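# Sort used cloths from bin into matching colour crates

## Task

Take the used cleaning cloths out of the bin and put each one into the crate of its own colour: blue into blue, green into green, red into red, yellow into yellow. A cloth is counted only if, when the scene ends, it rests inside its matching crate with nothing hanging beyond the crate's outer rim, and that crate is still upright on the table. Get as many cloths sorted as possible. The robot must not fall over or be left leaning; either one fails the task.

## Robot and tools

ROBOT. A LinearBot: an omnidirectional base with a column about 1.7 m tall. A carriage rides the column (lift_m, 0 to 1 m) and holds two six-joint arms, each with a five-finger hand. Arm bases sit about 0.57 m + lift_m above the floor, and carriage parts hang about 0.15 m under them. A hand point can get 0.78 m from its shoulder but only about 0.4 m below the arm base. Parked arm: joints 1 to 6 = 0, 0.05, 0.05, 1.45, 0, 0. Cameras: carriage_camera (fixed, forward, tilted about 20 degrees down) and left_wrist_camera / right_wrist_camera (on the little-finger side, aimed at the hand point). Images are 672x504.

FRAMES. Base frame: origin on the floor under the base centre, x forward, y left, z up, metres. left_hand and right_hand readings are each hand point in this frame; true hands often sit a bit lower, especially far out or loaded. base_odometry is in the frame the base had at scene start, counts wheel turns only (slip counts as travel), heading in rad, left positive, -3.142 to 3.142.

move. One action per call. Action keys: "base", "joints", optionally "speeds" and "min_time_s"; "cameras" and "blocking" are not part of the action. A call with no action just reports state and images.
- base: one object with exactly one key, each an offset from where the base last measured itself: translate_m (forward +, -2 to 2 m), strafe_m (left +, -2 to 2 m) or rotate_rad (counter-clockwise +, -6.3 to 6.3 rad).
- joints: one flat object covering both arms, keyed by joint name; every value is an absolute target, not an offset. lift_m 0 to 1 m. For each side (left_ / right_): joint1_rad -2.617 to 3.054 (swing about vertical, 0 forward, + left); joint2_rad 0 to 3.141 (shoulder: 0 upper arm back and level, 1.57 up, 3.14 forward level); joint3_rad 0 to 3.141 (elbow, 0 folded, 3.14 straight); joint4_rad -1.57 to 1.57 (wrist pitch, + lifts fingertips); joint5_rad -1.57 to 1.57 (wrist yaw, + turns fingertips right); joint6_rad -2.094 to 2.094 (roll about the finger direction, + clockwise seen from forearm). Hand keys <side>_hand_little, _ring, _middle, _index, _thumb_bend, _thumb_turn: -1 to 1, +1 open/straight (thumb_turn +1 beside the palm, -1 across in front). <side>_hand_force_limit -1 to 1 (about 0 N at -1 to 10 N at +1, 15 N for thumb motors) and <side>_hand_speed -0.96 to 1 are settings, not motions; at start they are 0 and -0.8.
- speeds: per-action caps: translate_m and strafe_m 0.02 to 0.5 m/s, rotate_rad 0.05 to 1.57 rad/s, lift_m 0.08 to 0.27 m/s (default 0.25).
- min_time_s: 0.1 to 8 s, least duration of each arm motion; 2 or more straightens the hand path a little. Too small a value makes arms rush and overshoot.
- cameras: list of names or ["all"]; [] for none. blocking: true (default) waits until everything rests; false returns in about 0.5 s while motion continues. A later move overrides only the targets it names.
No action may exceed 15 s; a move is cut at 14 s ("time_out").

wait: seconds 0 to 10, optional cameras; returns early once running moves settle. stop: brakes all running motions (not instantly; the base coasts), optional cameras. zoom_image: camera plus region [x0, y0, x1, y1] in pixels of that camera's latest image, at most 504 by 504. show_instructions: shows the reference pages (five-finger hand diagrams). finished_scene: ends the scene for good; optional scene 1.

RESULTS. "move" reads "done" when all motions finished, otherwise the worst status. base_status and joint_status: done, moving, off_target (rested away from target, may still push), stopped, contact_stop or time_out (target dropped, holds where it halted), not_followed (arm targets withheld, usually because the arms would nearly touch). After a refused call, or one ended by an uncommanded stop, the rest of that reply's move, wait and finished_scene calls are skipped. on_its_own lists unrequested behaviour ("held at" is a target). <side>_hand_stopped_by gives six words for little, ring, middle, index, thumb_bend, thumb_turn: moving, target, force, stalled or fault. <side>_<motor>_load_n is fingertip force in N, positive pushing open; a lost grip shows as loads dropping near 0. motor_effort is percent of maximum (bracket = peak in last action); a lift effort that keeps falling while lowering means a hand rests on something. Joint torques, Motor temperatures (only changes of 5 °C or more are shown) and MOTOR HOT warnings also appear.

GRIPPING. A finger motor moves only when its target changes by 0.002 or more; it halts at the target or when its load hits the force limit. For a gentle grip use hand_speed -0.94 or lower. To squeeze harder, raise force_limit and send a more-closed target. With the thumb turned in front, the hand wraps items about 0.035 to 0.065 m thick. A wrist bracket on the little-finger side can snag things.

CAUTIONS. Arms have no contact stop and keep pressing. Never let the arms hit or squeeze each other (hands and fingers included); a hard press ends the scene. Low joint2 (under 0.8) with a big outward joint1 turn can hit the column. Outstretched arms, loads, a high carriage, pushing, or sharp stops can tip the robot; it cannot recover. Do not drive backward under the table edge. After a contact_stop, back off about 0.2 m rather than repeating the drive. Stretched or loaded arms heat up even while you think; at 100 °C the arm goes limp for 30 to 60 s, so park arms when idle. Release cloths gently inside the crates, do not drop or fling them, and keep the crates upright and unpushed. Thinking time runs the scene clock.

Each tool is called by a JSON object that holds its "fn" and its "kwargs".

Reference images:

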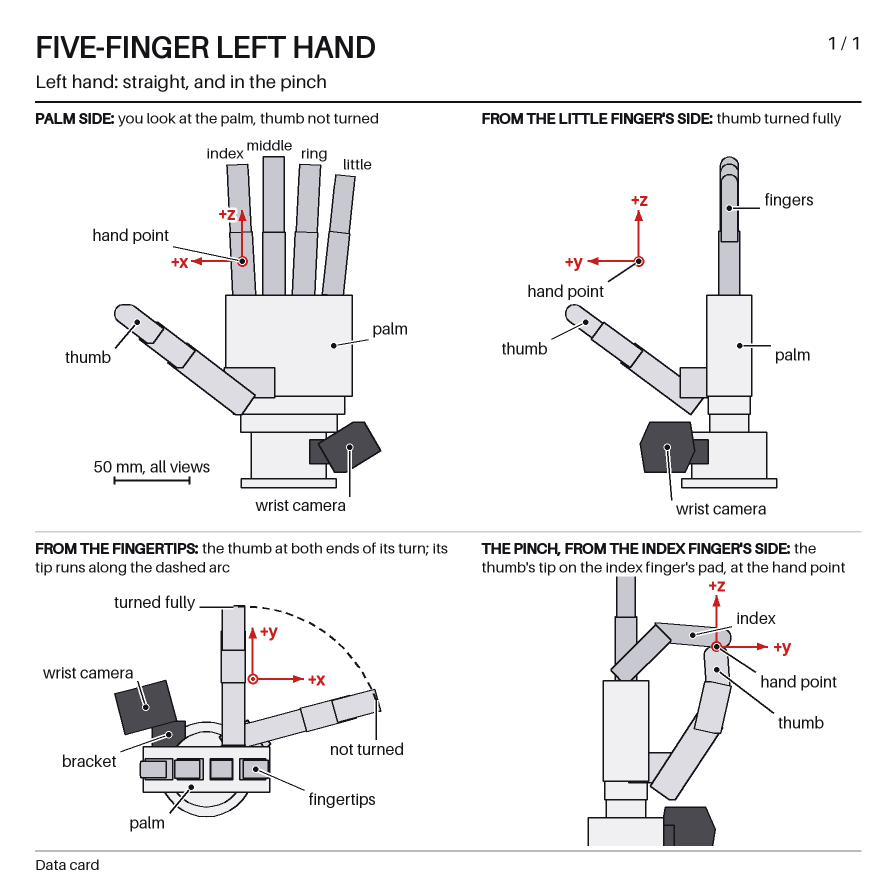

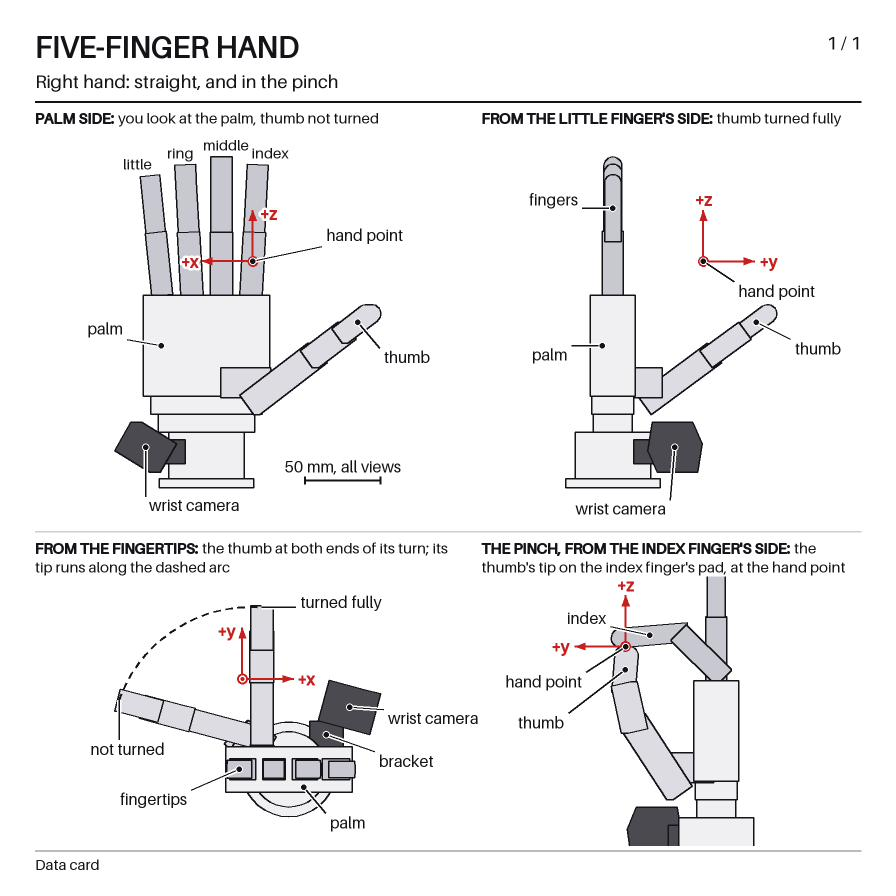

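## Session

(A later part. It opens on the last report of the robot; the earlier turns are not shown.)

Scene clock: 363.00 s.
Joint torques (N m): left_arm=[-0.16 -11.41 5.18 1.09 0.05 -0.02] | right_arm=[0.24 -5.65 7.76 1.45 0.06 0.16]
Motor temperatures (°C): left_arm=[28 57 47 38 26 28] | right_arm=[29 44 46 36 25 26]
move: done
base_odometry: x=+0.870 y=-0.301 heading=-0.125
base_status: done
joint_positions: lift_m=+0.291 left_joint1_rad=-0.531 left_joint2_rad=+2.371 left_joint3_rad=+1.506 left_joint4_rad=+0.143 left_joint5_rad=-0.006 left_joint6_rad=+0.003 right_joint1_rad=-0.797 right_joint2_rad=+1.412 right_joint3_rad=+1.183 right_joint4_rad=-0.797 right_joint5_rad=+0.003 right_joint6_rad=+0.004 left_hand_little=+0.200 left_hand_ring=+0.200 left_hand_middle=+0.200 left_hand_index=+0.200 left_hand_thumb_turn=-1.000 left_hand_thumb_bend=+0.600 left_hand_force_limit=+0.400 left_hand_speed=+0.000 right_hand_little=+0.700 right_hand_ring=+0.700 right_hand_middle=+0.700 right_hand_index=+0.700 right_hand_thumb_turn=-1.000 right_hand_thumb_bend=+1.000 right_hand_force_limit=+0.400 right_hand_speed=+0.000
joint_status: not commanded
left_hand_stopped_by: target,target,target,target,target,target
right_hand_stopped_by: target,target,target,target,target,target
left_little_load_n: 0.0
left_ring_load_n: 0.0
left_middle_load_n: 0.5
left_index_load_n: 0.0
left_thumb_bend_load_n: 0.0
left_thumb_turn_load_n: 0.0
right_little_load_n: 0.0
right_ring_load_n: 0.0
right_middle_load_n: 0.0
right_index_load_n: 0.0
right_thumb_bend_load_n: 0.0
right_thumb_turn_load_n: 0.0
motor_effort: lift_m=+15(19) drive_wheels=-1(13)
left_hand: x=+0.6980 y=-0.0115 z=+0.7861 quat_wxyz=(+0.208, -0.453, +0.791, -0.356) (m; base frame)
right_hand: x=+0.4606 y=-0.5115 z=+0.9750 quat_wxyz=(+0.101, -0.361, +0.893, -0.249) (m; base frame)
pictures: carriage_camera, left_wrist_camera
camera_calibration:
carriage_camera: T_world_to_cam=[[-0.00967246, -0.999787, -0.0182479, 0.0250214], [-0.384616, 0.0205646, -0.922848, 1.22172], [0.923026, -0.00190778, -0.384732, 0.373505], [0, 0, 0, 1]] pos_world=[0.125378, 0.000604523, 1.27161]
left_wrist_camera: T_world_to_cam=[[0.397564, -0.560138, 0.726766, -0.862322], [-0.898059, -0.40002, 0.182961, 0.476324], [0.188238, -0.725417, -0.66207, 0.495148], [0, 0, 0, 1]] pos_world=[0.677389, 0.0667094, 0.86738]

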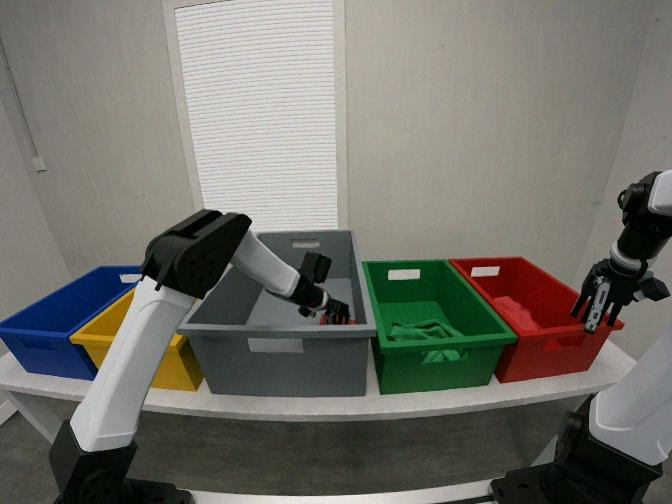

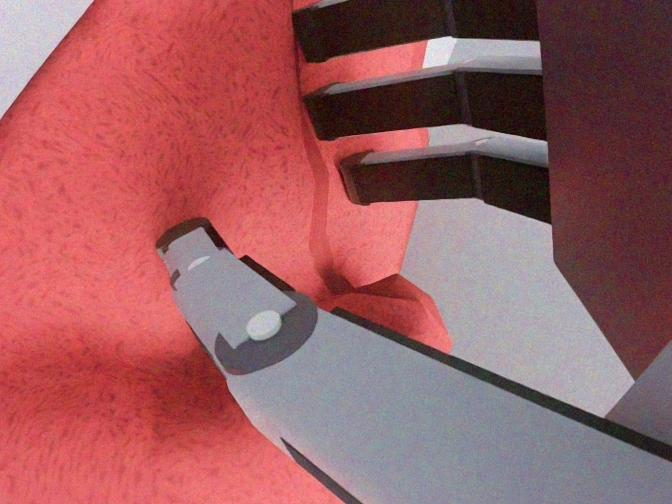

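{"fn": "move", "kwargs": {"joints": {"left_hand_speed":-0.5,"left_hand_force_limit":0.4,"left_hand_little":-0.7,"left_hand_ring":-0.7,"left_hand_middle":-0.7,"left_hand_index":-0.7,"left_hand_thumb_bend":-0.2}, "cameras": ["left_wrist_camera"]}}

Scene clock: 365.07 s.
Joint torques (N m): left_arm=[-0.16 -11.88 5.11 1.33 0.05 -0.02] | right_arm=[0.24 -5.65 7.83 1.44 0.06 0.16]
Motor temperatures (°C): left_arm=[28 57 46 37 26 28] | right_arm=[29 44 46 36 25 26]
move: off_target
base_odometry: x=+0.870 y=-0.301 heading=-0.125
base_status: not commanded
joint_positions: lift_m=+0.291 left_joint1_rad=-0.531 left_joint2_rad=+2.376 left_joint3_rad=+1.506 left_joint4_rad=+0.116 left_joint5_rad=-0.006 left_joint6_rad=+0.003 right_joint1_rad=-0.797 right_joint2_rad=+1.412 right_joint3_rad=+1.183 right_joint4_rad=-0.797 right_joint5_rad=+0.003 right_joint6_rad=+0.004 left_hand_little=-0.700 left_hand_ring=-0.700 left_hand_middle=-0.159 left_hand_index=-0.391 left_hand_thumb_turn=-1.000 left_hand_thumb_bend=+0.232 left_hand_force_limit=+0.400 left_hand_speed=-0.500 right_hand_little=+0.700 right_hand_ring=+0.700 right_hand_middle=+0.700 right_hand_index=+0.700 right_hand_thumb_turn=-1.000 right_hand_thumb_bend=+1.000 right_hand_force_limit=+0.400 right_hand_speed=+0.000
joint_status: left_hand_middle off_target (ended at -0.159, target -0.700); left_hand_index off_target (ended at -0.391, target -0.700); left_hand_thumb_bend off_target (ended at +0.232, target -0.200); the others done
left_hand_stopped_by: target,target,force,force,force,target
right_hand_stopped_by: target,target,target,target,target,target
left_little_load_n: 0.0
left_ring_load_n: 0.0
left_middle_load_n: -0.5
left_index_load_n: 3.5
left_thumb_bend_load_n: 9.0
left_thumb_turn_load_n: -9.0
right_little_load_n: 0.0
right_ring_load_n: 0.0
right_middle_load_n: 0.0
right_index_load_n: 0.0
right_thumb_bend_load_n: 0.0
right_thumb_turn_load_n: 0.0
motor_effort: lift_m=+15(19) drive_wheels=-1(2)
left_hand: x=+0.6918 y=-0.0079 z=+0.7788 quat_wxyz=(+0.200, -0.456, +0.797, -0.343) (m; base frame)
right_hand: x=+0.4606 y=-0.5115 z=+0.9750 quat_wxyz=(+0.101, -0.361, +0.893, -0.249) (m; base frame)
pictures: left_wrist_camera
camera_calibration:
left_wrist_camera: T_world_to_cam=[[0.41781, -0.572036, 0.70584, -0.85035], [-0.89263, -0.403189, 0.20162, 0.455201], [0.169253, -0.714293, -0.679072, 0.520573], [0, 0, 0, 1]] pos_world=[0.673503, 0.0689427, 0.86194]

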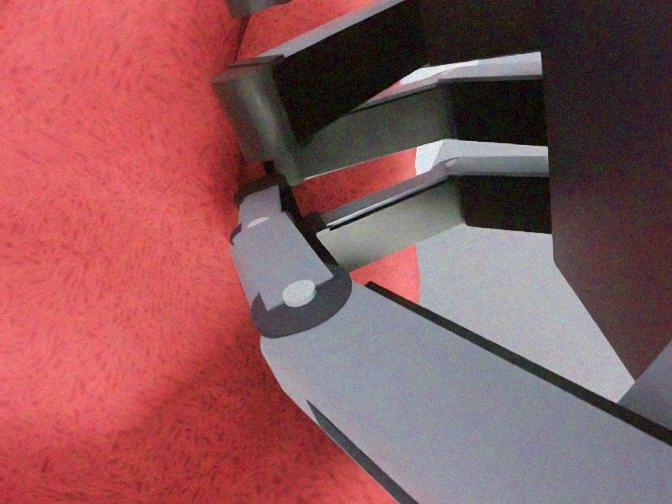

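{"fn": "move", "kwargs": {"joints": {"lift_m":0.55}, "speeds": {"lift_m":0.15}, "cameras": ["carriage_camera","left_wrist_camera"]}}

{"fn": "zoom_image", "kwargs": {"camera": "carriage_camera", "region": [200, 280, 400, 440]}}

Scene clock: 367.87 s.
Joint torques (N m): left_arm=[-0.14 -13.11 5.41 1.73 0.05 -0.02] | right_arm=[0.21 -5.65 7.84 1.44 0.06 0.16]
Motor temperatures (°C): left_arm=[28 58 46 38 26 28] | right_arm=[29 44 46 36 25 26]
move: done
base_odometry: x=+0.870 y=-0.301 heading=-0.125
base_status: not commanded
joint_positions: lift_m=+0.550 left_joint1_rad=-0.531 left_joint2_rad=+2.391 left_joint3_rad=+1.500 left_joint4_rad=+0.069 left_joint5_rad=-0.006 left_joint6_rad=+0.003 right_joint1_rad=-0.797 right_joint2_rad=+1.412 right_joint3_rad=+1.183 right_joint4_rad=-0.795 right_joint5_rad=+0.003 right_joint6_rad=+0.004 left_hand_little=-0.700 left_hand_ring=-0.700 left_hand_middle=-0.159 left_hand_index=-0.391 left_hand_thumb_turn=-1.000 left_hand_thumb_bend=+0.232 left_hand_force_limit=+0.400 left_hand_speed=-0.500 right_hand_little=+0.700 right_hand_ring=+0.700 right_hand_middle=+0.700 right_hand_index=+0.700 right_hand_thumb_turn=-1.000 right_hand_thumb_bend=+1.000 right_hand_force_limit=+0.400 right_hand_speed=+0.000
joint_status: all done
left_hand_stopped_by: target,target,force,force,force,target
right_hand_stopped_by: target,target,target,target,target,target
left_little_load_n: 0.0
left_ring_load_n: 0.0
left_middle_load_n: 0.0
left_index_load_n: 3.5
left_thumb_bend_load_n: 9.5
left_thumb_turn_load_n: -9.0
right_little_load_n: 0.0
right_ring_load_n: 0.0
right_middle_load_n: 0.0
right_index_load_n: 0.0
right_thumb_bend_load_n: 0.0
right_thumb_turn_load_n: 0.0
motor_effort: lift_m=+23(27) drive_wheels=+0(3)
left_hand: x=+0.6780 y=+0.0003 z=+1.0213 quat_wxyz=(+0.185, -0.462, +0.808, -0.316) (m; base frame)
right_hand: x=+0.4608 y=-0.5117 z=+1.2343 quat_wxyz=(+0.101, -0.361, +0.893, -0.250) (m; base frame)
pictures: carriage_camera, left_wrist_camera
camera_calibration:
carriage_camera: T_world_to_cam=[[-0.00967246, -0.999787, -0.0182479, 0.0297512], [-0.384616, 0.0205646, -0.922848, 1.46092], [0.923026, -0.00190778, -0.384732, 0.473228], [0, 0, 0, 1]] pos_world=[0.125378, 0.000604523, 1.53081]
left_wrist_camera: T_world_to_cam=[[0.457379, -0.595322, 0.660603, -0.991666], [-0.879879, -0.410641, 0.239137, 0.350225], [0.128907, -0.690627, -0.71163, 0.754036], [0, 0, 0, 1]] pos_world=[0.664522, 0.0742133, 1.10794]

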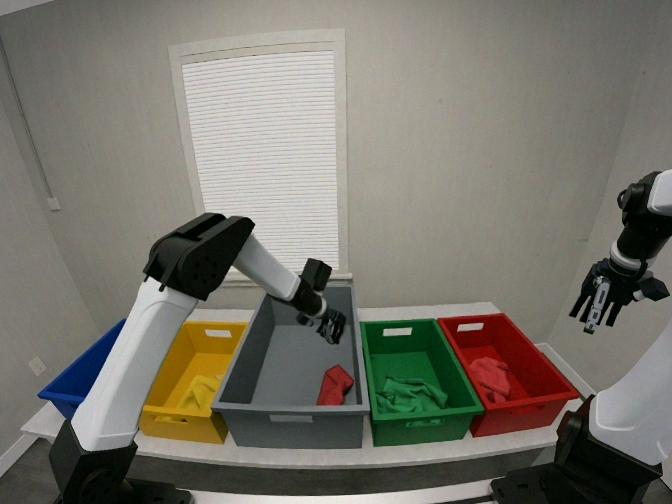

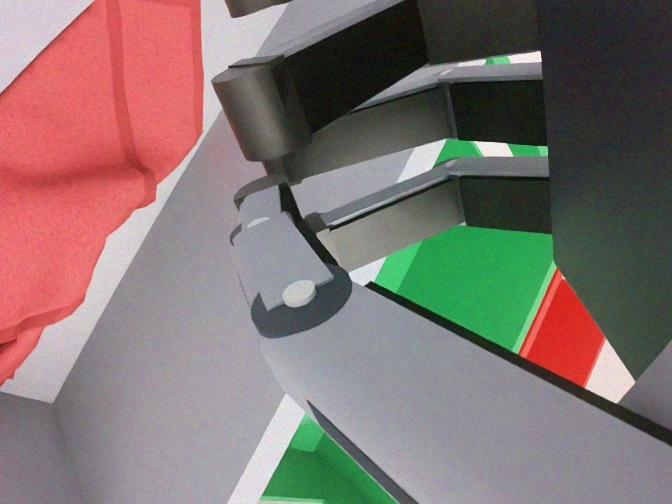

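Scaled by 2.520 from the camera's 672x504 image, which has a finer 960x720 frame.

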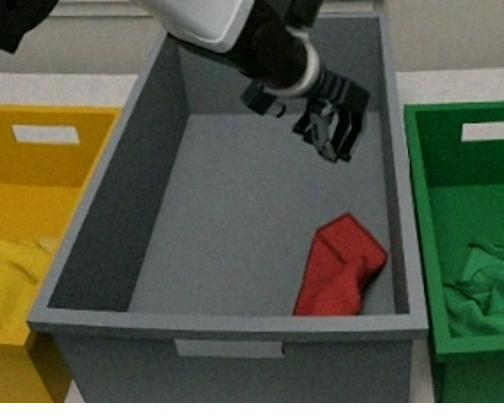

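{"fn": "move", "kwargs": {"joints": {"left_joint1_rad":-0.555,"left_joint2_rad":2.42,"left_joint3_rad":1.61,"left_joint4_rad":0.02,"left_joint5_rad":-0.2,"left_joint6_rad":-0.15,"left_hand_little":0.5,"left_hand_ring":0.5,"left_hand_middle":0.5,"left_hand_index":0.5,"left_hand_thumb_bend":1,"left_hand_speed":0}}}

{"fn": "move", "kwargs": {"joints": {"lift_m":0.36}, "cameras": ["carriage_camera","left_wrist_camera"]}}

{"fn": "zoom_image", "kwargs": {"camera": "carriage_camera", "region": [240, 240, 400, 400]}}

Scene clock: 370.57 s.
Joint torques (N m): left_arm=[-0.95 -13.24 7.8 1.72 -0.21 -0.07] | right_arm=[0.23 -5.64 7.84 1.43 0.06 0.16]
Motor temperatures (°C): left_arm=[28 59 46 38 26 28] | right_arm=[29 43 46 36 25 26]
move: done
base_odometry: x=+0.870 y=-0.301 heading=-0.125
base_status: not commanded
joint_positions: lift_m=+0.550 left_joint1_rad=-0.548 left_joint2_rad=+2.408 left_joint3_rad=+1.586 left_joint4_rad=+0.023 left_joint5_rad=-0.190 left_joint6_rad=-0.142 right_joint1_rad=-0.797 right_joint2_rad=+1.412 right_joint3_rad=+1.183 right_joint4_rad=-0.795 right_joint5_rad=+0.003 right_joint6_rad=+0.004 left_hand_little=+0.500 left_hand_ring=+0.500 left_hand_middle=+0.500 left_hand_index=+0.500 left_hand_thumb_turn=-1.000 left_hand_thumb_bend=+1.000 left_hand_force_limit=+0.400 left_hand_speed=+0.000 right_hand_little=+0.700 right_hand_ring=+0.700 right_hand_middle=+0.700 right_hand_index=+0.700 right_hand_thumb_turn=-1.000 right_hand_thumb_bend=+1.000 right_hand_force_limit=+0.400 right_hand_speed=+0.000
joint_status: all done
left_hand_stopped_by: target,target,target,target,target,target
right_hand_stopped_by: target,target,target,target,target,target
left_little_load_n: 0.0
left_ring_load_n: 0.0
left_middle_load_n: 0.0
left_index_load_n: 0.0
left_thumb_bend_load_n: 0.0
left_thumb_turn_load_n: 0.0
right_little_load_n: 0.0
right_ring_load_n: 0.0
right_middle_load_n: 0.5
right_index_load_n: 0.0
right_thumb_bend_load_n: -0.5
right_thumb_turn_load_n: 0.0
motor_effort: lift_m=+21(26) drive_wheels=+0(3)
left_hand: x=+0.7082 y=+0.0031 z=+1.0363 quat_wxyz=(+0.239, -0.537, +0.751, -0.302) (m; base frame)
right_hand: x=+0.4608 y=-0.5117 z=+1.2343 quat_wxyz=(+0.101, -0.361, +0.893, -0.250) (m; base frame)
pictures: none

Scene clock: 371.87 s.
Joint torques (N m): left_arm=[-0.95 -14.53 7.35 1.84 -0.18 -0.06] | right_arm=[0.14 -5.6 7.79 1.45 0.06 0.16]
Motor temperatures (°C): left_arm=[28 59 46 38 26 28] | right_arm=[29 43 46 36 25 26]
move: done
base_odometry: x=+0.870 y=-0.301 heading=-0.125
base_status: not commanded
joint_positions: lift_m=+0.360 left_joint1_rad=-0.548 left_joint2_rad=+2.421 left_joint3_rad=+1.592 left_joint4_rad=+0.009 left_joint5_rad=-0.192 left_joint6_rad=-0.143 right_joint1_rad=-0.797 right_joint2_rad=+1.412 right_joint3_rad=+1.183 right_joint4_rad=-0.797 right_joint5_rad=+0.003 right_joint6_rad=+0.004 left_hand_little=+0.500 left_hand_ring=+0.500 left_hand_middle=+0.500 left_hand_index=+0.500 left_hand_thumb_turn=-1.000 left_hand_thumb_bend=+1.000 left_hand_force_limit=+0.400 left_hand_speed=+0.000 right_hand_little=+0.700 right_hand_ring=+0.700 right_hand_middle=+0.700 right_hand_index=+0.700 right_hand_thumb_turn=-1.000 right_hand_thumb_bend=+1.000 right_hand_force_limit=+0.400 right_hand_speed=+0.000
joint_status: all done
left_hand_stopped_by: target,target,target,target,target,target
right_hand_stopped_by: target,target,target,target,target,target
left_little_load_n: 0.0
left_ring_load_n: 0.0
left_middle_load_n: 0.0
left_index_load_n: 0.0
left_thumb_bend_load_n: 0.0
left_thumb_turn_load_n: 0.0
right_little_load_n: 0.0
right_ring_load_n: 0.0
right_middle_load_n: 0.0
right_index_load_n: 0.5
right_thumb_bend_load_n: 0.0
right_thumb_turn_load_n: 0.0
motor_effort: lift_m=+16(19) drive_wheels=-2(3)
left_hand: x=+0.7051 y=+0.0054 z=+0.8395 quat_wxyz=(+0.236, -0.539, +0.754, -0.292) (m; base frame)
right_hand: x=+0.4605 y=-0.5114 z=+1.0450 quat_wxyz=(+0.101, -0.361, +0.893, -0.249) (m; base frame)
pictures: carriage_camera, left_wrist_camera
camera_calibration:
carriage_camera: T_world_to_cam=[[-0.00967246, -0.999787, -0.0182479, 0.0262951], [-0.384616, 0.0205646, -0.922848, 1.28613], [0.923026, -0.00190778, -0.384732, 0.40036], [0, 0, 0, 1]] pos_world=[0.125378, 0.000604523, 1.34141]
left_wrist_camera: T_world_to_cam=[[0.554635, -0.501413, 0.664052, -0.952952], [-0.778083, -0.59536, 0.200332, 0.381465], [0.294901, -0.627799, -0.720349, 0.514685], [0, 0, 0, 1]] pos_world=[0.673572, 0.0724044, 0.927142]

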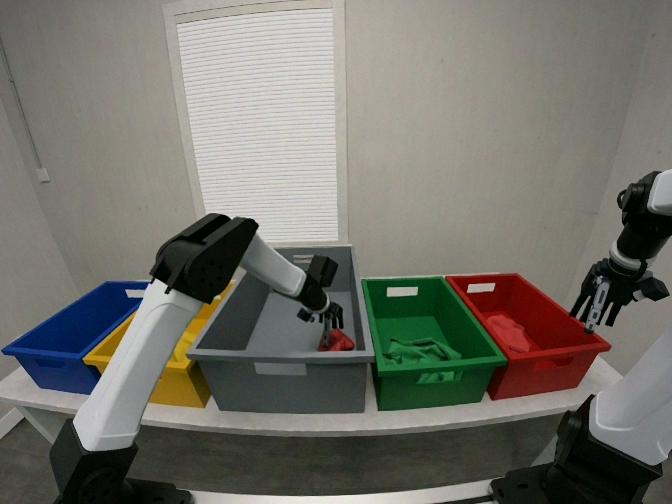

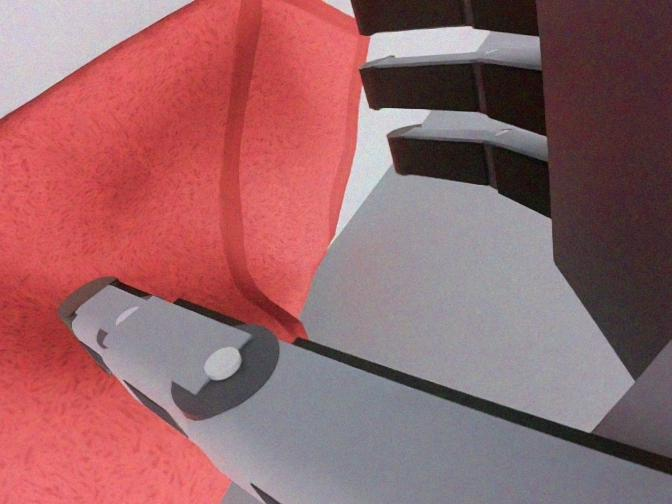

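Scaled by 3.150 from the camera's 672x504 image, which has a finer 960x720 frame.

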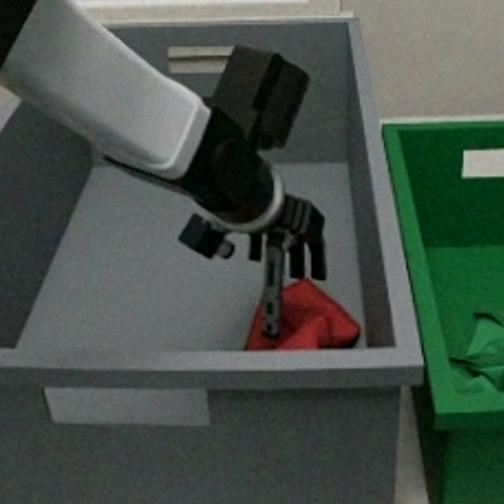

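{"fn": "move", "kwargs": {"joints": {"lift_m":0.305}, "speeds": {"lift_m":0.12}, "cameras": ["left_wrist_camera"]}}

{"fn": "move", "kwargs": {"joints": {"lift_m":0.29,"left_hand_speed":-0.5,"left_hand_force_limit":0.4,"left_hand_little":-0.7,"left_hand_ring":-0.7,"left_hand_middle":-0.7,"left_hand_index":-0.7,"left_hand_thumb_bend":-0.2}, "speeds": {"lift_m":0.08}, "cameras": ["left_wrist_camera"]}}

Scene clock: 376.13 s.
Joint torques (N m): left_arm=[-0.94 -14.61 7.1 1.69 -0.14 -0.05] | right_arm=[0.23 -5.63 7.77 1.45 0.06 0.16]
Motor temperatures (°C): left_arm=[28 59 47 38 26 28] | right_arm=[29 43 46 36 25 26]
move: done
base_odometry: x=+0.870 y=-0.301 heading=-0.125
base_status: not commanded
joint_positions: lift_m=+0.305 left_joint1_rad=-0.548 left_joint2_rad=+2.421 left_joint3_rad=+1.595 left_joint4_rad=+0.026 left_joint5_rad=-0.195 left_joint6_rad=-0.144 right_joint1_rad=-0.797 right_joint2_rad=+1.412 right_joint3_rad=+1.183 right_joint4_rad=-0.797 right_joint5_rad=+0.003 right_joint6_rad=+0.004 left_hand_little=+0.500 left_hand_ring=+0.500 left_hand_middle=+0.500 left_hand_index=+0.500 left_hand_thumb_turn=-1.000 left_hand_thumb_bend=+1.000 left_hand_force_limit=+0.400 left_hand_speed=+0.000 right_hand_little=+0.700 right_hand_ring=+0.700 right_hand_middle=+0.700 right_hand_index=+0.700 right_hand_thumb_turn=-1.000 right_hand_thumb_bend=+1.000 right_hand_force_limit=+0.400 right_hand_speed=+0.000
joint_status: all done
left_hand_stopped_by: target,target,target,target,target,target
right_hand_stopped_by: target,target,target,target,target,target
left_little_load_n: 0.0
left_ring_load_n: 0.0
left_middle_load_n: 0.0
left_index_load_n: 0.0
left_thumb_bend_load_n: 0.0
left_thumb_turn_load_n: 0.0
right_little_load_n: 0.0
right_ring_load_n: 0.0
right_middle_load_n: 0.0
right_index_load_n: 0.0
right_thumb_bend_load_n: 0.0
right_thumb_turn_load_n: 0.0
motor_effort: lift_m=+15(18) drive_wheels=+0(3)
left_hand: x=+0.7098 y=+0.0032 z=+0.7882 quat_wxyz=(+0.241, -0.539, +0.750, -0.300) (m; base frame)
right_hand: x=+0.4606 y=-0.5115 z=+0.9901 quat_wxyz=(+0.101, -0.361, +0.893, -0.249) (m; base frame)
pictures: left_wrist_camera
camera_calibration:
left_wrist_camera: T_world_to_cam=[[0.544109, -0.493632, 0.678435, -0.926435], [-0.77975, -0.596022, 0.191696, 0.402128], [0.309735, -0.633313, -0.70921, 0.455693], [0, 0, 0, 1]] pos_world=[0.676497, 0.0709559, 0.874622]

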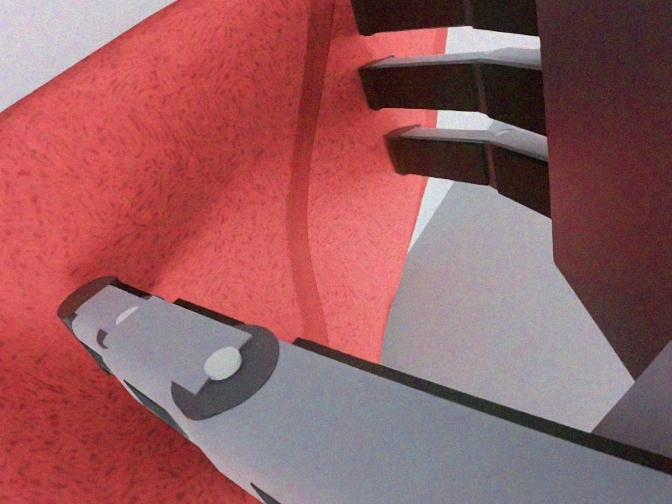

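Scene clock: 378.13 s.
Joint torques (N m): left_arm=[-0.95 -14.65 6.04 1.71 -0.06 -0.04] | right_arm=[0.23 -5.64 7.82 1.44 0.06 0.16]
Motor temperatures (°C): left_arm=[28 59 47 38 26 28] | right_arm=[29 43 46 36 25 26]
move: off_target
base_odometry: x=+0.870 y=-0.301 heading=-0.125
base_status: not commanded
joint_positions: lift_m=+0.290 left_joint1_rad=-0.548 left_joint2_rad=+2.421 left_joint3_rad=+1.608 left_joint4_rad=+0.023 left_joint5_rad=-0.204 left_joint6_rad=-0.145 right_joint1_rad=-0.797 right_joint2_rad=+1.412 right_joint3_rad=+1.183 right_joint4_rad=-0.796 right_joint5_rad=+0.003 right_joint6_rad=+0.004 left_hand_little=-0.700 left_hand_ring=-0.700 left_hand_middle=-0.572 left_hand_index=-0.700 left_hand_thumb_turn=-1.000 left_hand_thumb_bend=+0.441 left_hand_force_limit=+0.400 left_hand_speed=-0.500 right_hand_little=+0.700 right_hand_ring=+0.700 right_hand_middle=+0.700 right_hand_index=+0.700 right_hand_thumb_turn=-1.000 right_hand_thumb_bend=+1.000 right_hand_force_limit=+0.400 right_hand_speed=+0.000
joint_status: left_hand_middle off_target (ended at -0.572, target -0.700); left_hand_thumb_bend off_target (ended at +0.441, target -0.200); the others done
left_hand_stopped_by: target,target,force,target,force,target
right_hand_stopped_by: target,target,target,target,target,target
left_little_load_n: 0.0
left_ring_load_n: 0.0
left_middle_load_n: 12.5
left_index_load_n: 0.0
left_thumb_bend_load_n: 11.0
left_thumb_turn_load_n: 1.0
right_little_load_n: 0.0
right_ring_load_n: 0.0
right_middle_load_n: 0.0
right_index_load_n: 0.0
right_thumb_bend_load_n: 0.0
right_thumb_turn_load_n: 0.0
motor_effort: lift_m=+14(20) drive_wheels=-1(3)
left_hand: x=+0.7144 y=+0.0023 z=+0.7777 quat_wxyz=(+0.246, -0.540, +0.746, -0.303) (m; base frame)
right_hand: x=+0.4608 y=-0.5116 z=+0.9752 quat_wxyz=(+0.101, -0.361, +0.893, -0.250) (m; base frame)
pictures: left_wrist_camera
camera_calibration:
left_wrist_camera: T_world_to_cam=[[0.538982, -0.48904, 0.685812, -0.924386], [-0.778064, -0.600952, 0.182956, 0.412808], [0.322667, -0.632216, -0.704407, 0.433207], [0, 0, 0, 1]] pos_world=[0.679637, 0.069896, 0.863583]

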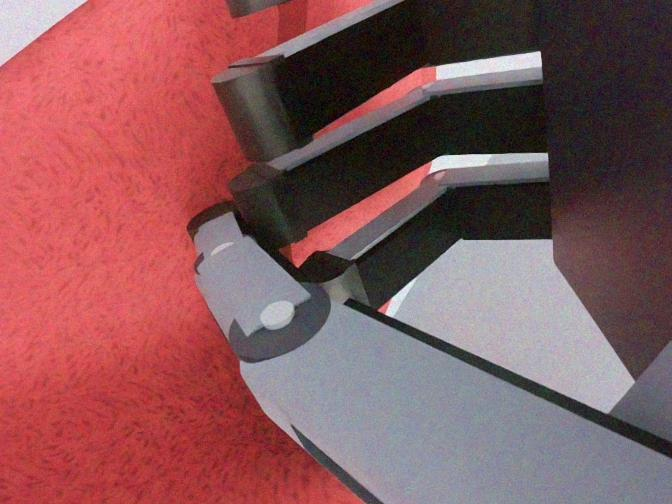

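{"fn": "move", "kwargs": {"joints": {"lift_m":0.4,"left_hand_little":0.5,"left_hand_ring":0.5,"left_hand_middle":0.5,"left_hand_index":0.5,"left_hand_thumb_bend":1,"left_hand_speed":0}}}

{"fn": "move", "kwargs": {"joints": {"lift_m":0.7,"left_joint1_rad":-0.1}, "cameras": ["carriage_camera"]}}

{"fn": "zoom_image", "kwargs": {"camera": "carriage_camera", "region": [280, 360, 380, 460]}}

Scene clock: 380.47 s.
Joint torques (N m): left_arm=[-0.96 -14.86 6.04 1.79 -0.06 -0.04] | right_arm=[0.27 -5.53 7.83 1.43 0.06 0.16]
Motor temperatures (°C): left_arm=[28 60 47 38 26 28] | right_arm=[29 43 46 36 25 26]
move: done
base_odometry: x=+0.870 y=-0.301 heading=-0.125
base_status: not commanded
joint_positions: lift_m=+0.400 left_joint1_rad=-0.548 left_joint2_rad=+2.423 left_joint3_rad=+1.608 left_joint4_rad=+0.016 left_joint5_rad=-0.204 left_joint6_rad=-0.145 right_joint1_rad=-0.797 right_joint2_rad=+1.412 right_joint3_rad=+1.183 right_joint4_rad=-0.795 right_joint5_rad=+0.002 right_joint6_rad=+0.004 left_hand_little=+0.500 left_hand_ring=+0.500 left_hand_middle=+0.500 left_hand_index=+0.500 left_hand_thumb_turn=-1.000 left_hand_thumb_bend=+1.000 left_hand_force_limit=+0.400 left_hand_speed=+0.000 right_hand_little=+0.700 right_hand_ring=+0.700 right_hand_middle=+0.700 right_hand_index=+0.700 right_hand_thumb_turn=-1.000 right_hand_thumb_bend=+1.000 right_hand_force_limit=+0.400 right_hand_speed=+0.000
joint_status: all done
left_hand_stopped_by: target,target,target,target,target,target
right_hand_stopped_by: target,target,target,target,target,target
left_little_load_n: 0.0
left_ring_load_n: 0.0
left_middle_load_n: 0.0
left_index_load_n: 0.0
left_thumb_bend_load_n: 0.0
left_thumb_turn_load_n: 0.0
right_little_load_n: 0.0
right_ring_load_n: 0.0
right_middle_load_n: 0.0
right_index_load_n: 0.0
right_thumb_bend_load_n: 0.0
right_thumb_turn_load_n: 0.0
motor_effort: lift_m=+23(28) drive_wheels=-2(3)
left_hand: x=+0.7127 y=+0.0033 z=+0.8849 quat_wxyz=(+0.244, -0.540, +0.748, -0.299) (m; base frame)
right_hand: x=+0.4611 y=-0.5119 z=+1.0846 quat_wxyz=(+0.101, -0.361, +0.892, -0.250) (m; base frame)
pictures: none

Scene clock: 382.20 s.
Joint torques (N m): left_arm=[-0.72 -14.87 6.04 1.79 -0.05 -0.04] | right_arm=[0.16 -5.63 7.8 1.42 0.06 0.16]
Motor temperatures (°C): left_arm=[28 61 47 38 26 28] | right_arm=[29 43 46 36 25 26]
move: done
base_odometry: x=+0.870 y=-0.301 heading=-0.125
base_status: not commanded
joint_positions: lift_m=+0.700 left_joint1_rad=-0.096 left_joint2_rad=+2.423 left_joint3_rad=+1.608 left_joint4_rad=+0.016 left_joint5_rad=-0.206 left_joint6_rad=-0.145 right_joint1_rad=-0.797 right_joint2_rad=+1.412 right_joint3_rad=+1.183 right_joint4_rad=-0.794 right_joint5_rad=+0.002 right_joint6_rad=+0.004 left_hand_little=+0.500 left_hand_ring=+0.500 left_hand_middle=+0.500 left_hand_index=+0.500 left_hand_thumb_turn=-1.000 left_hand_thumb_bend=+1.000 left_hand_force_limit=+0.400 left_hand_speed=+0.000 right_hand_little=+0.700 right_hand_ring=+0.700 right_hand_middle=+0.700 right_hand_index=+0.700 right_hand_thumb_turn=-1.000 right_hand_thumb_bend=+1.000 right_hand_force_limit=+0.400 right_hand_speed=+0.000
joint_status: all done
left_hand_stopped_by: target,target,target,target,target,target
right_hand_stopped_by: target,target,target,target,target,target
left_little_load_n: 0.0
left_ring_load_n: 0.0
left_middle_load_n: 0.0
left_index_load_n: 0.0
left_thumb_bend_load_n: 0.0
left_thumb_turn_load_n: 0.0
right_little_load_n: 0.0
right_ring_load_n: 0.0
right_middle_load_n: -0.5
right_index_load_n: 0.0
right_thumb_bend_load_n: 0.0
right_thumb_turn_load_n: 0.0
motor_effort: lift_m=+22(29) drive_wheels=-1(3)
left_hand: x=+0.7947 y=+0.2508 z=+1.1848 quat_wxyz=(+0.306, -0.694, +0.607, -0.236) (m; base frame)
right_hand: x=+0.4612 y=-0.5119 z=+1.3847 quat_wxyz=(+0.101, -0.361, +0.892, -0.251) (m; base frame)
pictures: carriage_camera
camera_calibration:
carriage_camera: T_world_to_cam=[[-0.00967246, -0.999787, -0.0182479, 0.0324884], [-0.384616, 0.0205646, -0.922848, 1.59935], [0.923026, -0.00190778, -0.384732, 0.530938], [0, 0, 0, 1]] pos_world=[0.125378, 0.000604523, 1.68081]

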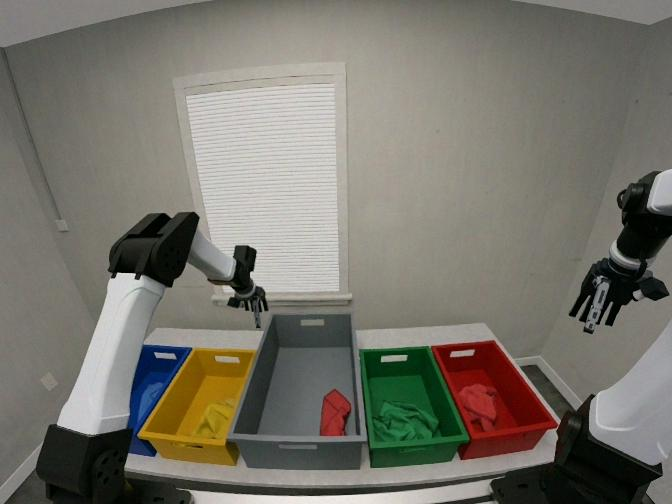

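Scaled by 5.040 from the camera's 672x504 image, which has a finer 960x720 frame.

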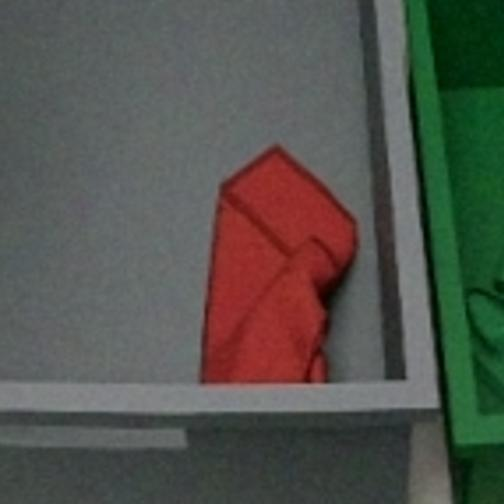

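{"fn": "move", "kwargs": {"joints": {"lift_m":0.6,"left_joint1_rad":-0.591,"left_joint2_rad":2.465,"left_joint3_rad":1.765,"left_joint4_rad":-0.295,"left_joint5_rad":-0.25,"left_joint6_rad":-0.2}}}

{"fn": "move", "kwargs": {"joints": {"lift_m":0.36}, "cameras": ["left_wrist_camera","carriage_camera"]}}

{"fn": "zoom_image", "kwargs": {"camera": "carriage_camera", "region": [240, 240, 400, 400]}}

Scene clock: 388.20 s.
Joint torques (N m): left_arm=[0.1 -14.22 8.14 1.36 -0.23 -0.07] | right_arm=[0.23 -5.59 7.76 1.46 0.06 0.16]
Motor temperatures (°C): left_arm=[28 63 47 38 26 28] | right_arm=[29 42 46 36 25 26]
move: done
base_odometry: x=+0.870 y=-0.301 heading=-0.125
base_status: not commanded
joint_positions: lift_m=+0.600 left_joint1_rad=-0.596 left_joint2_rad=+2.459 left_joint3_rad=+1.737 left_joint4_rad=-0.290 left_joint5_rad=-0.240 left_joint6_rad=-0.192 right_joint1_rad=-0.797 right_joint2_rad=+1.412 right_joint3_rad=+1.183 right_joint4_rad=-0.797 right_joint5_rad=+0.002 right_joint6_rad=+0.004 left_hand_little=+0.500 left_hand_ring=+0.500 left_hand_middle=+0.500 left_hand_index=+0.500 left_hand_thumb_turn=-1.000 left_hand_thumb_bend=+1.000 left_hand_force_limit=+0.400 left_hand_speed=+0.000 right_hand_little=+0.700 right_hand_ring=+0.700 right_hand_middle=+0.700 right_hand_index=+0.700 right_hand_thumb_turn=-1.000 right_hand_thumb_bend=+1.000 right_hand_force_limit=+0.400 right_hand_speed=+0.000
joint_status: all done
left_hand_stopped_by: target,target,target,target,target,target
right_hand_stopped_by: target,target,target,target,target,target
left_little_load_n: 0.0
left_ring_load_n: 0.0
left_middle_load_n: 0.0
left_index_load_n: 0.0
left_thumb_bend_load_n: 0.0
left_thumb_turn_load_n: 0.0
right_little_load_n: 0.0
right_ring_load_n: 0.5
right_middle_load_n: 0.0
right_index_load_n: 0.0
right_thumb_bend_load_n: 0.0
right_thumb_turn_load_n: 0.0
motor_effort: lift_m=+18(19) drive_wheels=-1(3)
left_hand: x=+0.6730 y=+0.0026 z=+1.0723 quat_wxyz=(+0.211, -0.553, +0.778, -0.209) (m; base frame)
right_hand: x=+0.4607 y=-0.5114 z=+1.2853 quat_wxyz=(+0.101, -0.361, +0.893, -0.250) (m; base frame)
pictures: none

Scene clock: 389.70 s.
Joint torques (N m): left_arm=[0.14 -14.79 7.39 1.47 -0.21 -0.06] | right_arm=[0.29 -5.59 7.77 1.46 0.06 0.16]
Motor temperatures (°C): left_arm=[28 63 47 38 26 28] | right_arm=[29 42 46 36 25 26]
move: done
base_odometry: x=+0.870 y=-0.301 heading=-0.125
base_status: not commanded
joint_positions: lift_m=+0.360 left_joint1_rad=-0.596 left_joint2_rad=+2.465 left_joint3_rad=+1.746 left_joint4_rad=-0.302 left_joint5_rad=-0.242 left_joint6_rad=-0.193 right_joint1_rad=-0.797 right_joint2_rad=+1.412 right_joint3_rad=+1.183 right_joint4_rad=-0.798 right_joint5_rad=+0.002 right_joint6_rad=+0.004 left_hand_little=+0.500 left_hand_ring=+0.500 left_hand_middle=+0.500 left_hand_index=+0.500 left_hand_thumb_turn=-1.000 left_hand_thumb_bend=+1.000 left_hand_force_limit=+0.400 left_hand_speed=+0.000 right_hand_little=+0.700 right_hand_ring=+0.700 right_hand_middle=+0.700 right_hand_index=+0.700 right_hand_thumb_turn=-1.000 right_hand_thumb_bend=+1.000 right_hand_force_limit=+0.400 right_hand_speed=+0.000
joint_status: all done
left_hand_stopped_by: target,target,target,target,target,target
right_hand_stopped_by: target,target,target,target,target,target
left_little_load_n: 0.0
left_ring_load_n: 0.0
left_middle_load_n: 0.0
left_index_load_n: 0.0
left_thumb_bend_load_n: 0.0
left_thumb_turn_load_n: 0.0
right_little_load_n: 0.0
right_ring_load_n: 0.0
right_middle_load_n: 0.0
right_index_load_n: 0.0
right_thumb_bend_load_n: 0.0
right_thumb_turn_load_n: 0.0
motor_effort: lift_m=+16(20) drive_wheels=+0(3)
left_hand: x=+0.6724 y=+0.0033 z=+0.8311 quat_wxyz=(+0.210, -0.554, +0.779, -0.205) (m; base frame)
right_hand: x=+0.4606 y=-0.5114 z=+1.0452 quat_wxyz=(+0.101, -0.361, +0.893, -0.249) (m; base frame)
pictures: carriage_camera, left_wrist_camera
camera_calibration:
carriage_camera: T_world_to_cam=[[-0.00967246, -0.999787, -0.0182479, 0.0262951], [-0.384616, 0.0205646, -0.922848, 1.28613], [0.923026, -0.00190778, -0.384732, 0.40036], [0, 0, 0, 1]] pos_world=[0.125378, 0.000604523, 1.34141]
left_wrist_camera: T_world_to_cam=[[0.65691, -0.553879, 0.511554, -0.872086], [-0.73007, -0.636753, 0.24808, 0.284645], [0.188328, -0.536437, -0.822659, 0.673362], [0, 0, 0, 1]] pos_world=[0.65388, 0.059434, 0.929452]

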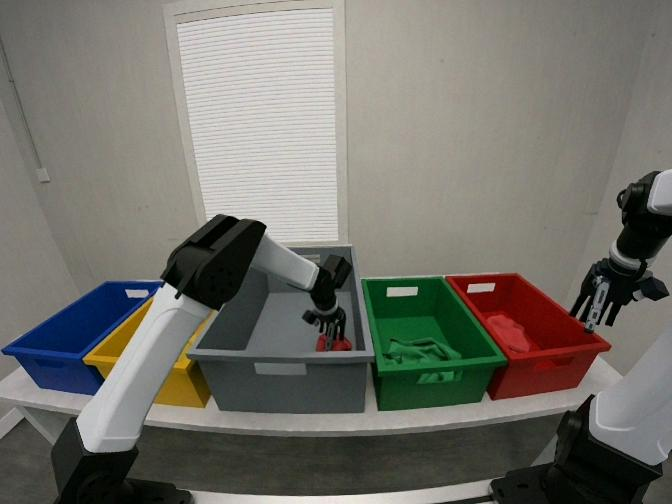

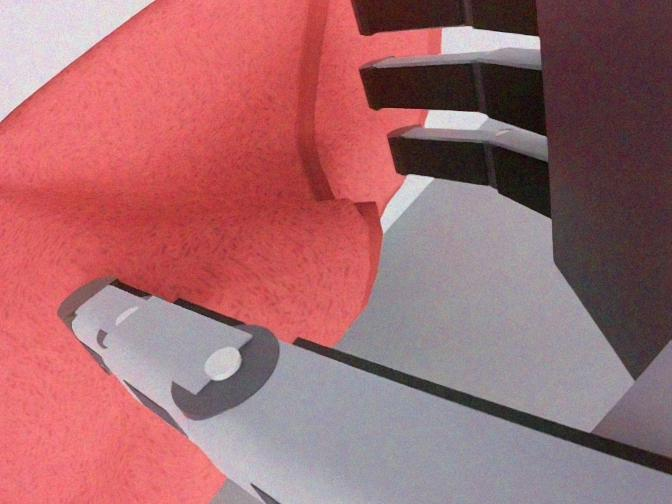

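Scaled by 3.150 from the camera's 672x504 image, which has a finer 960x720 frame.

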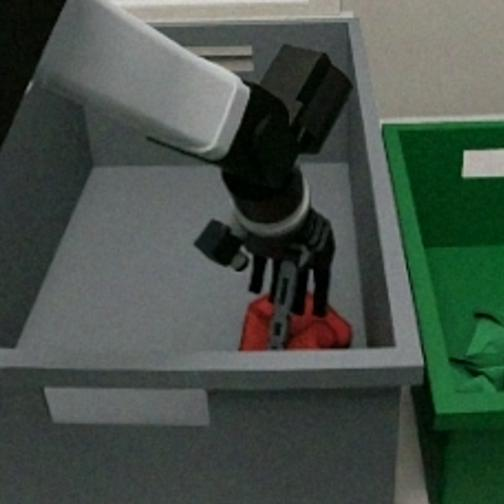

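{"fn": "move", "kwargs": {"joints": {"lift_m":0.31}, "speeds": {"lift_m":0.12}, "cameras": ["left_wrist_camera"]}}

Scene clock: 391.30 s.
Joint torques (N m): left_arm=[0.31 -14.05 6.02 1.44 -0.23 0.02] | right_arm=[0.23 -5.61 7.76 1.45 0.05 0.16]
Motor temperatures (°C): left_arm=[28 63 47 38 26 28] | right_arm=[29 42 46 36 25 26]
move: done
base_odometry: x=+0.870 y=-0.301 heading=-0.125
base_status: not commanded
joint_positions: lift_m=+0.311 left_joint1_rad=-0.598 left_joint2_rad=+2.457 left_joint3_rad=+1.765 left_joint4_rad=-0.293 left_joint5_rad=-0.240 left_joint6_rad=-0.201 right_joint1_rad=-0.797 right_joint2_rad=+1.412 right_joint3_rad=+1.183 right_joint4_rad=-0.797 right_joint5_rad=+0.002 right_joint6_rad=+0.004 left_hand_little=+0.500 left_hand_ring=+0.500 left_hand_middle=+0.500 left_hand_index=+0.500 left_hand_thumb_turn=-1.000 left_hand_thumb_bend=+1.000 left_hand_force_limit=+0.400 left_hand_speed=+0.000 right_hand_little=+0.700 right_hand_ring=+0.700 right_hand_middle=+0.700 right_hand_index=+0.700 right_hand_thumb_turn=-1.000 right_hand_thumb_bend=+1.000 right_hand_force_limit=+0.400 right_hand_speed=+0.000
joint_status: all done
left_hand_stopped_by: target,target,target,target,target,target
right_hand_stopped_by: target,target,target,target,target,target
left_little_load_n: 0.0
left_ring_load_n: 0.0
left_middle_load_n: -2.0
left_index_load_n: 0.0
left_thumb_bend_load_n: 0.5
left_thumb_turn_load_n: -1.5
right_little_load_n: 0.0
right_ring_load_n: 0.0
right_middle_load_n: 0.0
right_index_load_n: 0.0
right_thumb_bend_load_n: 0.0
right_thumb_turn_load_n: 0.0
motor_effort: lift_m=+17(18) drive_wheels=-1(3)
left_hand: x=+0.6808 y=-0.0046 z=+0.7928 quat_wxyz=(+0.214, -0.555, +0.772, -0.222) (m; base frame)
right_hand: x=+0.4608 y=-0.5116 z=+0.9955 quat_wxyz=(+0.101, -0.361, +0.893, -0.250) (m; base frame)
pictures: left_wrist_camera
camera_calibration:
left_wrist_camera: T_world_to_cam=[[0.644123, -0.537391, 0.54435, -0.879706], [-0.73447, -0.633305, 0.243882, 0.301628], [0.213679, -0.556899, -0.802624, 0.602739], [0, 0, 0, 1]] pos_world=[0.659383, 0.0539417, 0.889079]

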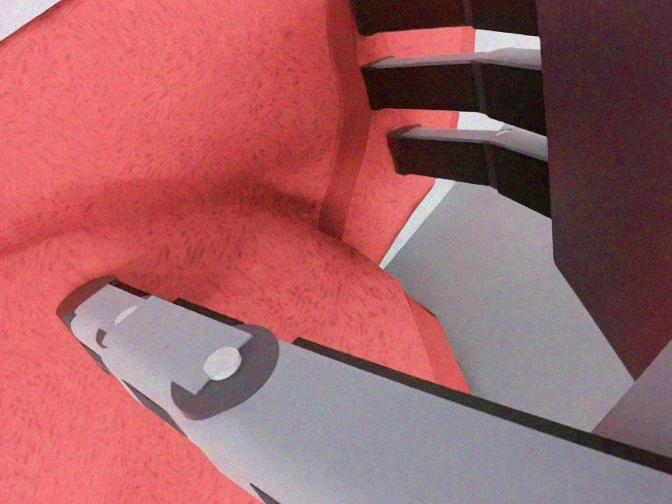

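{"fn": "move", "kwargs": {"joints": {"lift_m":0.292,"left_hand_speed":-0.5,"left_hand_force_limit":0.4}, "speeds": {"lift_m":0.08}, "cameras": []}}

{"fn": "move", "kwargs": {"joints": {"left_hand_little":-0.7,"left_hand_ring":-0.7,"left_hand_middle":-0.7,"left_hand_index":-0.7,"left_hand_thumb_bend":-0.2}, "cameras": ["left_wrist_camera"]}}

Scene clock: 395.63 s.
Joint torques (N m): left_arm=[0.32 -11.71 5.52 1.51 -0.17 -0.01] | right_arm=[0.21 -5.59 7.75 1.45 0.06 0.16]
Motor temperatures (°C): left_arm=[28 65 46 38 26 28] | right_arm=[29 42 46 36 25 26]
move: done
base_odometry: x=+0.870 y=-0.301 heading=-0.125
base_status: not commanded
joint_positions: lift_m=+0.293 left_joint1_rad=-0.598 left_joint2_rad=+2.433 left_joint3_rad=+1.772 left_joint4_rad=-0.295 left_joint5_rad=-0.247 left_joint6_rad=-0.199 right_joint1_rad=-0.797 right_joint2_rad=+1.412 right_joint3_rad=+1.183 right_joint4_rad=-0.796 right_joint5_rad=+0.002 right_joint6_rad=+0.004 left_hand_little=+0.500 left_hand_ring=+0.500 left_hand_middle=+0.499 left_hand_index=+0.500 left_hand_thumb_turn=-1.000 left_hand_thumb_bend=+1.000 left_hand_force_limit=+0.400 left_hand_speed=-0.500 right_hand_little=+0.700 right_hand_ring=+0.700 right_hand_middle=+0.700 right_hand_index=+0.700 right_hand_thumb_turn=-1.000 right_hand_thumb_bend=+1.000 right_hand_force_limit=+0.400 right_hand_speed=+0.000
joint_status: all done
left_hand_stopped_by: target,target,target,target,target,target
right_hand_stopped_by: target,target,target,target,target,target
left_little_load_n: 0.0
left_ring_load_n: 0.0
left_middle_load_n: -4.0
left_index_load_n: -0.5
left_thumb_bend_load_n: 0.5
left_thumb_turn_load_n: -2.5
right_little_load_n: 0.0
right_ring_load_n: 0.0
right_middle_load_n: 0.0
right_index_load_n: 0.0
right_thumb_bend_load_n: 0.0
right_thumb_turn_load_n: 0.0
motor_effort: lift_m=+15(17) drive_wheels=-2(3)
left_hand: x=+0.6872 y=-0.0073 z=+0.7902 quat_wxyz=(+0.222, -0.554, +0.767, -0.234) (m; base frame)
right_hand: x=+0.4609 y=-0.5116 z=+0.9776 quat_wxyz=(+0.101, -0.361, +0.893, -0.250) (m; base frame)
pictures: none
No camera images: "cameras" was empty.

Scene clock: 397.63 s.
Joint torques (N m): left_arm=[-0.03 -11.73 5.5 1.34 -0.12 -0.01] | right_arm=[0.23 -5.6 7.76 1.45 0.06 0.15]
Motor temperatures (°C): left_arm=[28 64 47 37 26 28] | right_arm=[29 42 46 36 25 26]
move: off_target
base_odometry: x=+0.870 y=-0.301 heading=-0.125
base_status: not commanded
joint_positions: lift_m=+0.293 left_joint1_rad=-0.594 left_joint2_rad=+2.433 left_joint3_rad=+1.772 left_joint4_rad=-0.279 left_joint5_rad=-0.251 left_joint6_rad=-0.198 right_joint1_rad=-0.797 right_joint2_rad=+1.412 right_joint3_rad=+1.183 right_joint4_rad=-0.796 right_joint5_rad=+0.002 right_joint6_rad=+0.004 left_hand_little=-0.700 left_hand_ring=-0.700 left_hand_middle=-0.228 left_hand_index=-0.506 left_hand_thumb_turn=-1.000 left_hand_thumb_bend=+0.631 left_hand_force_limit=+0.400 left_hand_speed=-0.500 right_hand_little=+0.700 right_hand_ring=+0.700 right_hand_middle=+0.700 right_hand_index=+0.700 right_hand_thumb_turn=-1.000 right_hand_thumb_bend=+1.000 right_hand_force_limit=+0.400 right_hand_speed=+0.000
joint_status: left_hand_middle off_target (ended at -0.228, target -0.700); left_hand_index off_target (ended at -0.506, target -0.700); left_hand_thumb_bend off_target (ended at +0.631, target -0.200); the others done
left_hand_stopped_by: target,target,force,force,force,target
right_hand_stopped_by: target,target,target,target,target,target
left_little_load_n: 0.0
left_ring_load_n: 0.5
left_middle_load_n: 5.5
left_index_load_n: 4.5
left_thumb_bend_load_n: 9.0
left_thumb_turn_load_n: 0.0
right_little_load_n: 0.0
right_ring_load_n: 0.0
right_middle_load_n: 0.0
right_index_load_n: 0.0
right_thumb_bend_load_n: -0.5
right_thumb_turn_load_n: 0.0
motor_effort: lift_m=+14(18) drive_wheels=-1(3)
left_hand: x=+0.6921 y=-0.0069 z=+0.7920 quat_wxyz=(+0.227, -0.555, +0.763, -0.240) (m; base frame)
right_hand: x=+0.4609 y=-0.5116 z=+0.9776 quat_wxyz=(+0.101, -0.361, +0.893, -0.250) (m; base frame)
pictures: left_wrist_camera
camera_calibration:
left_wrist_camera: T_world_to_cam=[[0.623999, -0.523359, 0.580276, -0.902199], [-0.739788, -0.634818, 0.222978, 0.32884], [0.251673, -0.56842, -0.783301, 0.556737], [0, 0, 0, 1]] pos_world=[0.666128, 0.0530393, 0.886294]

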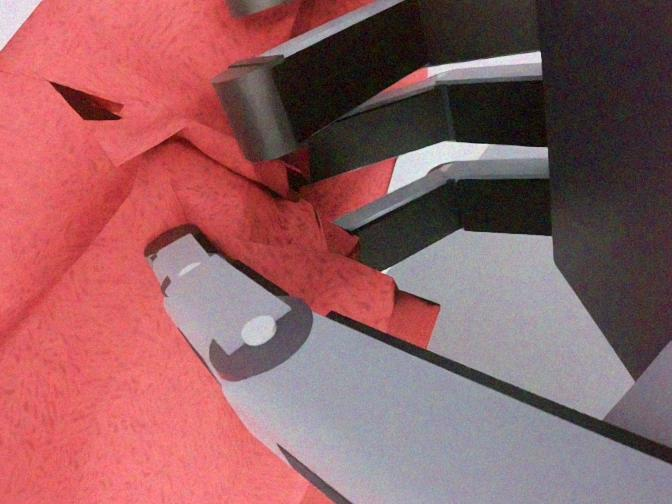

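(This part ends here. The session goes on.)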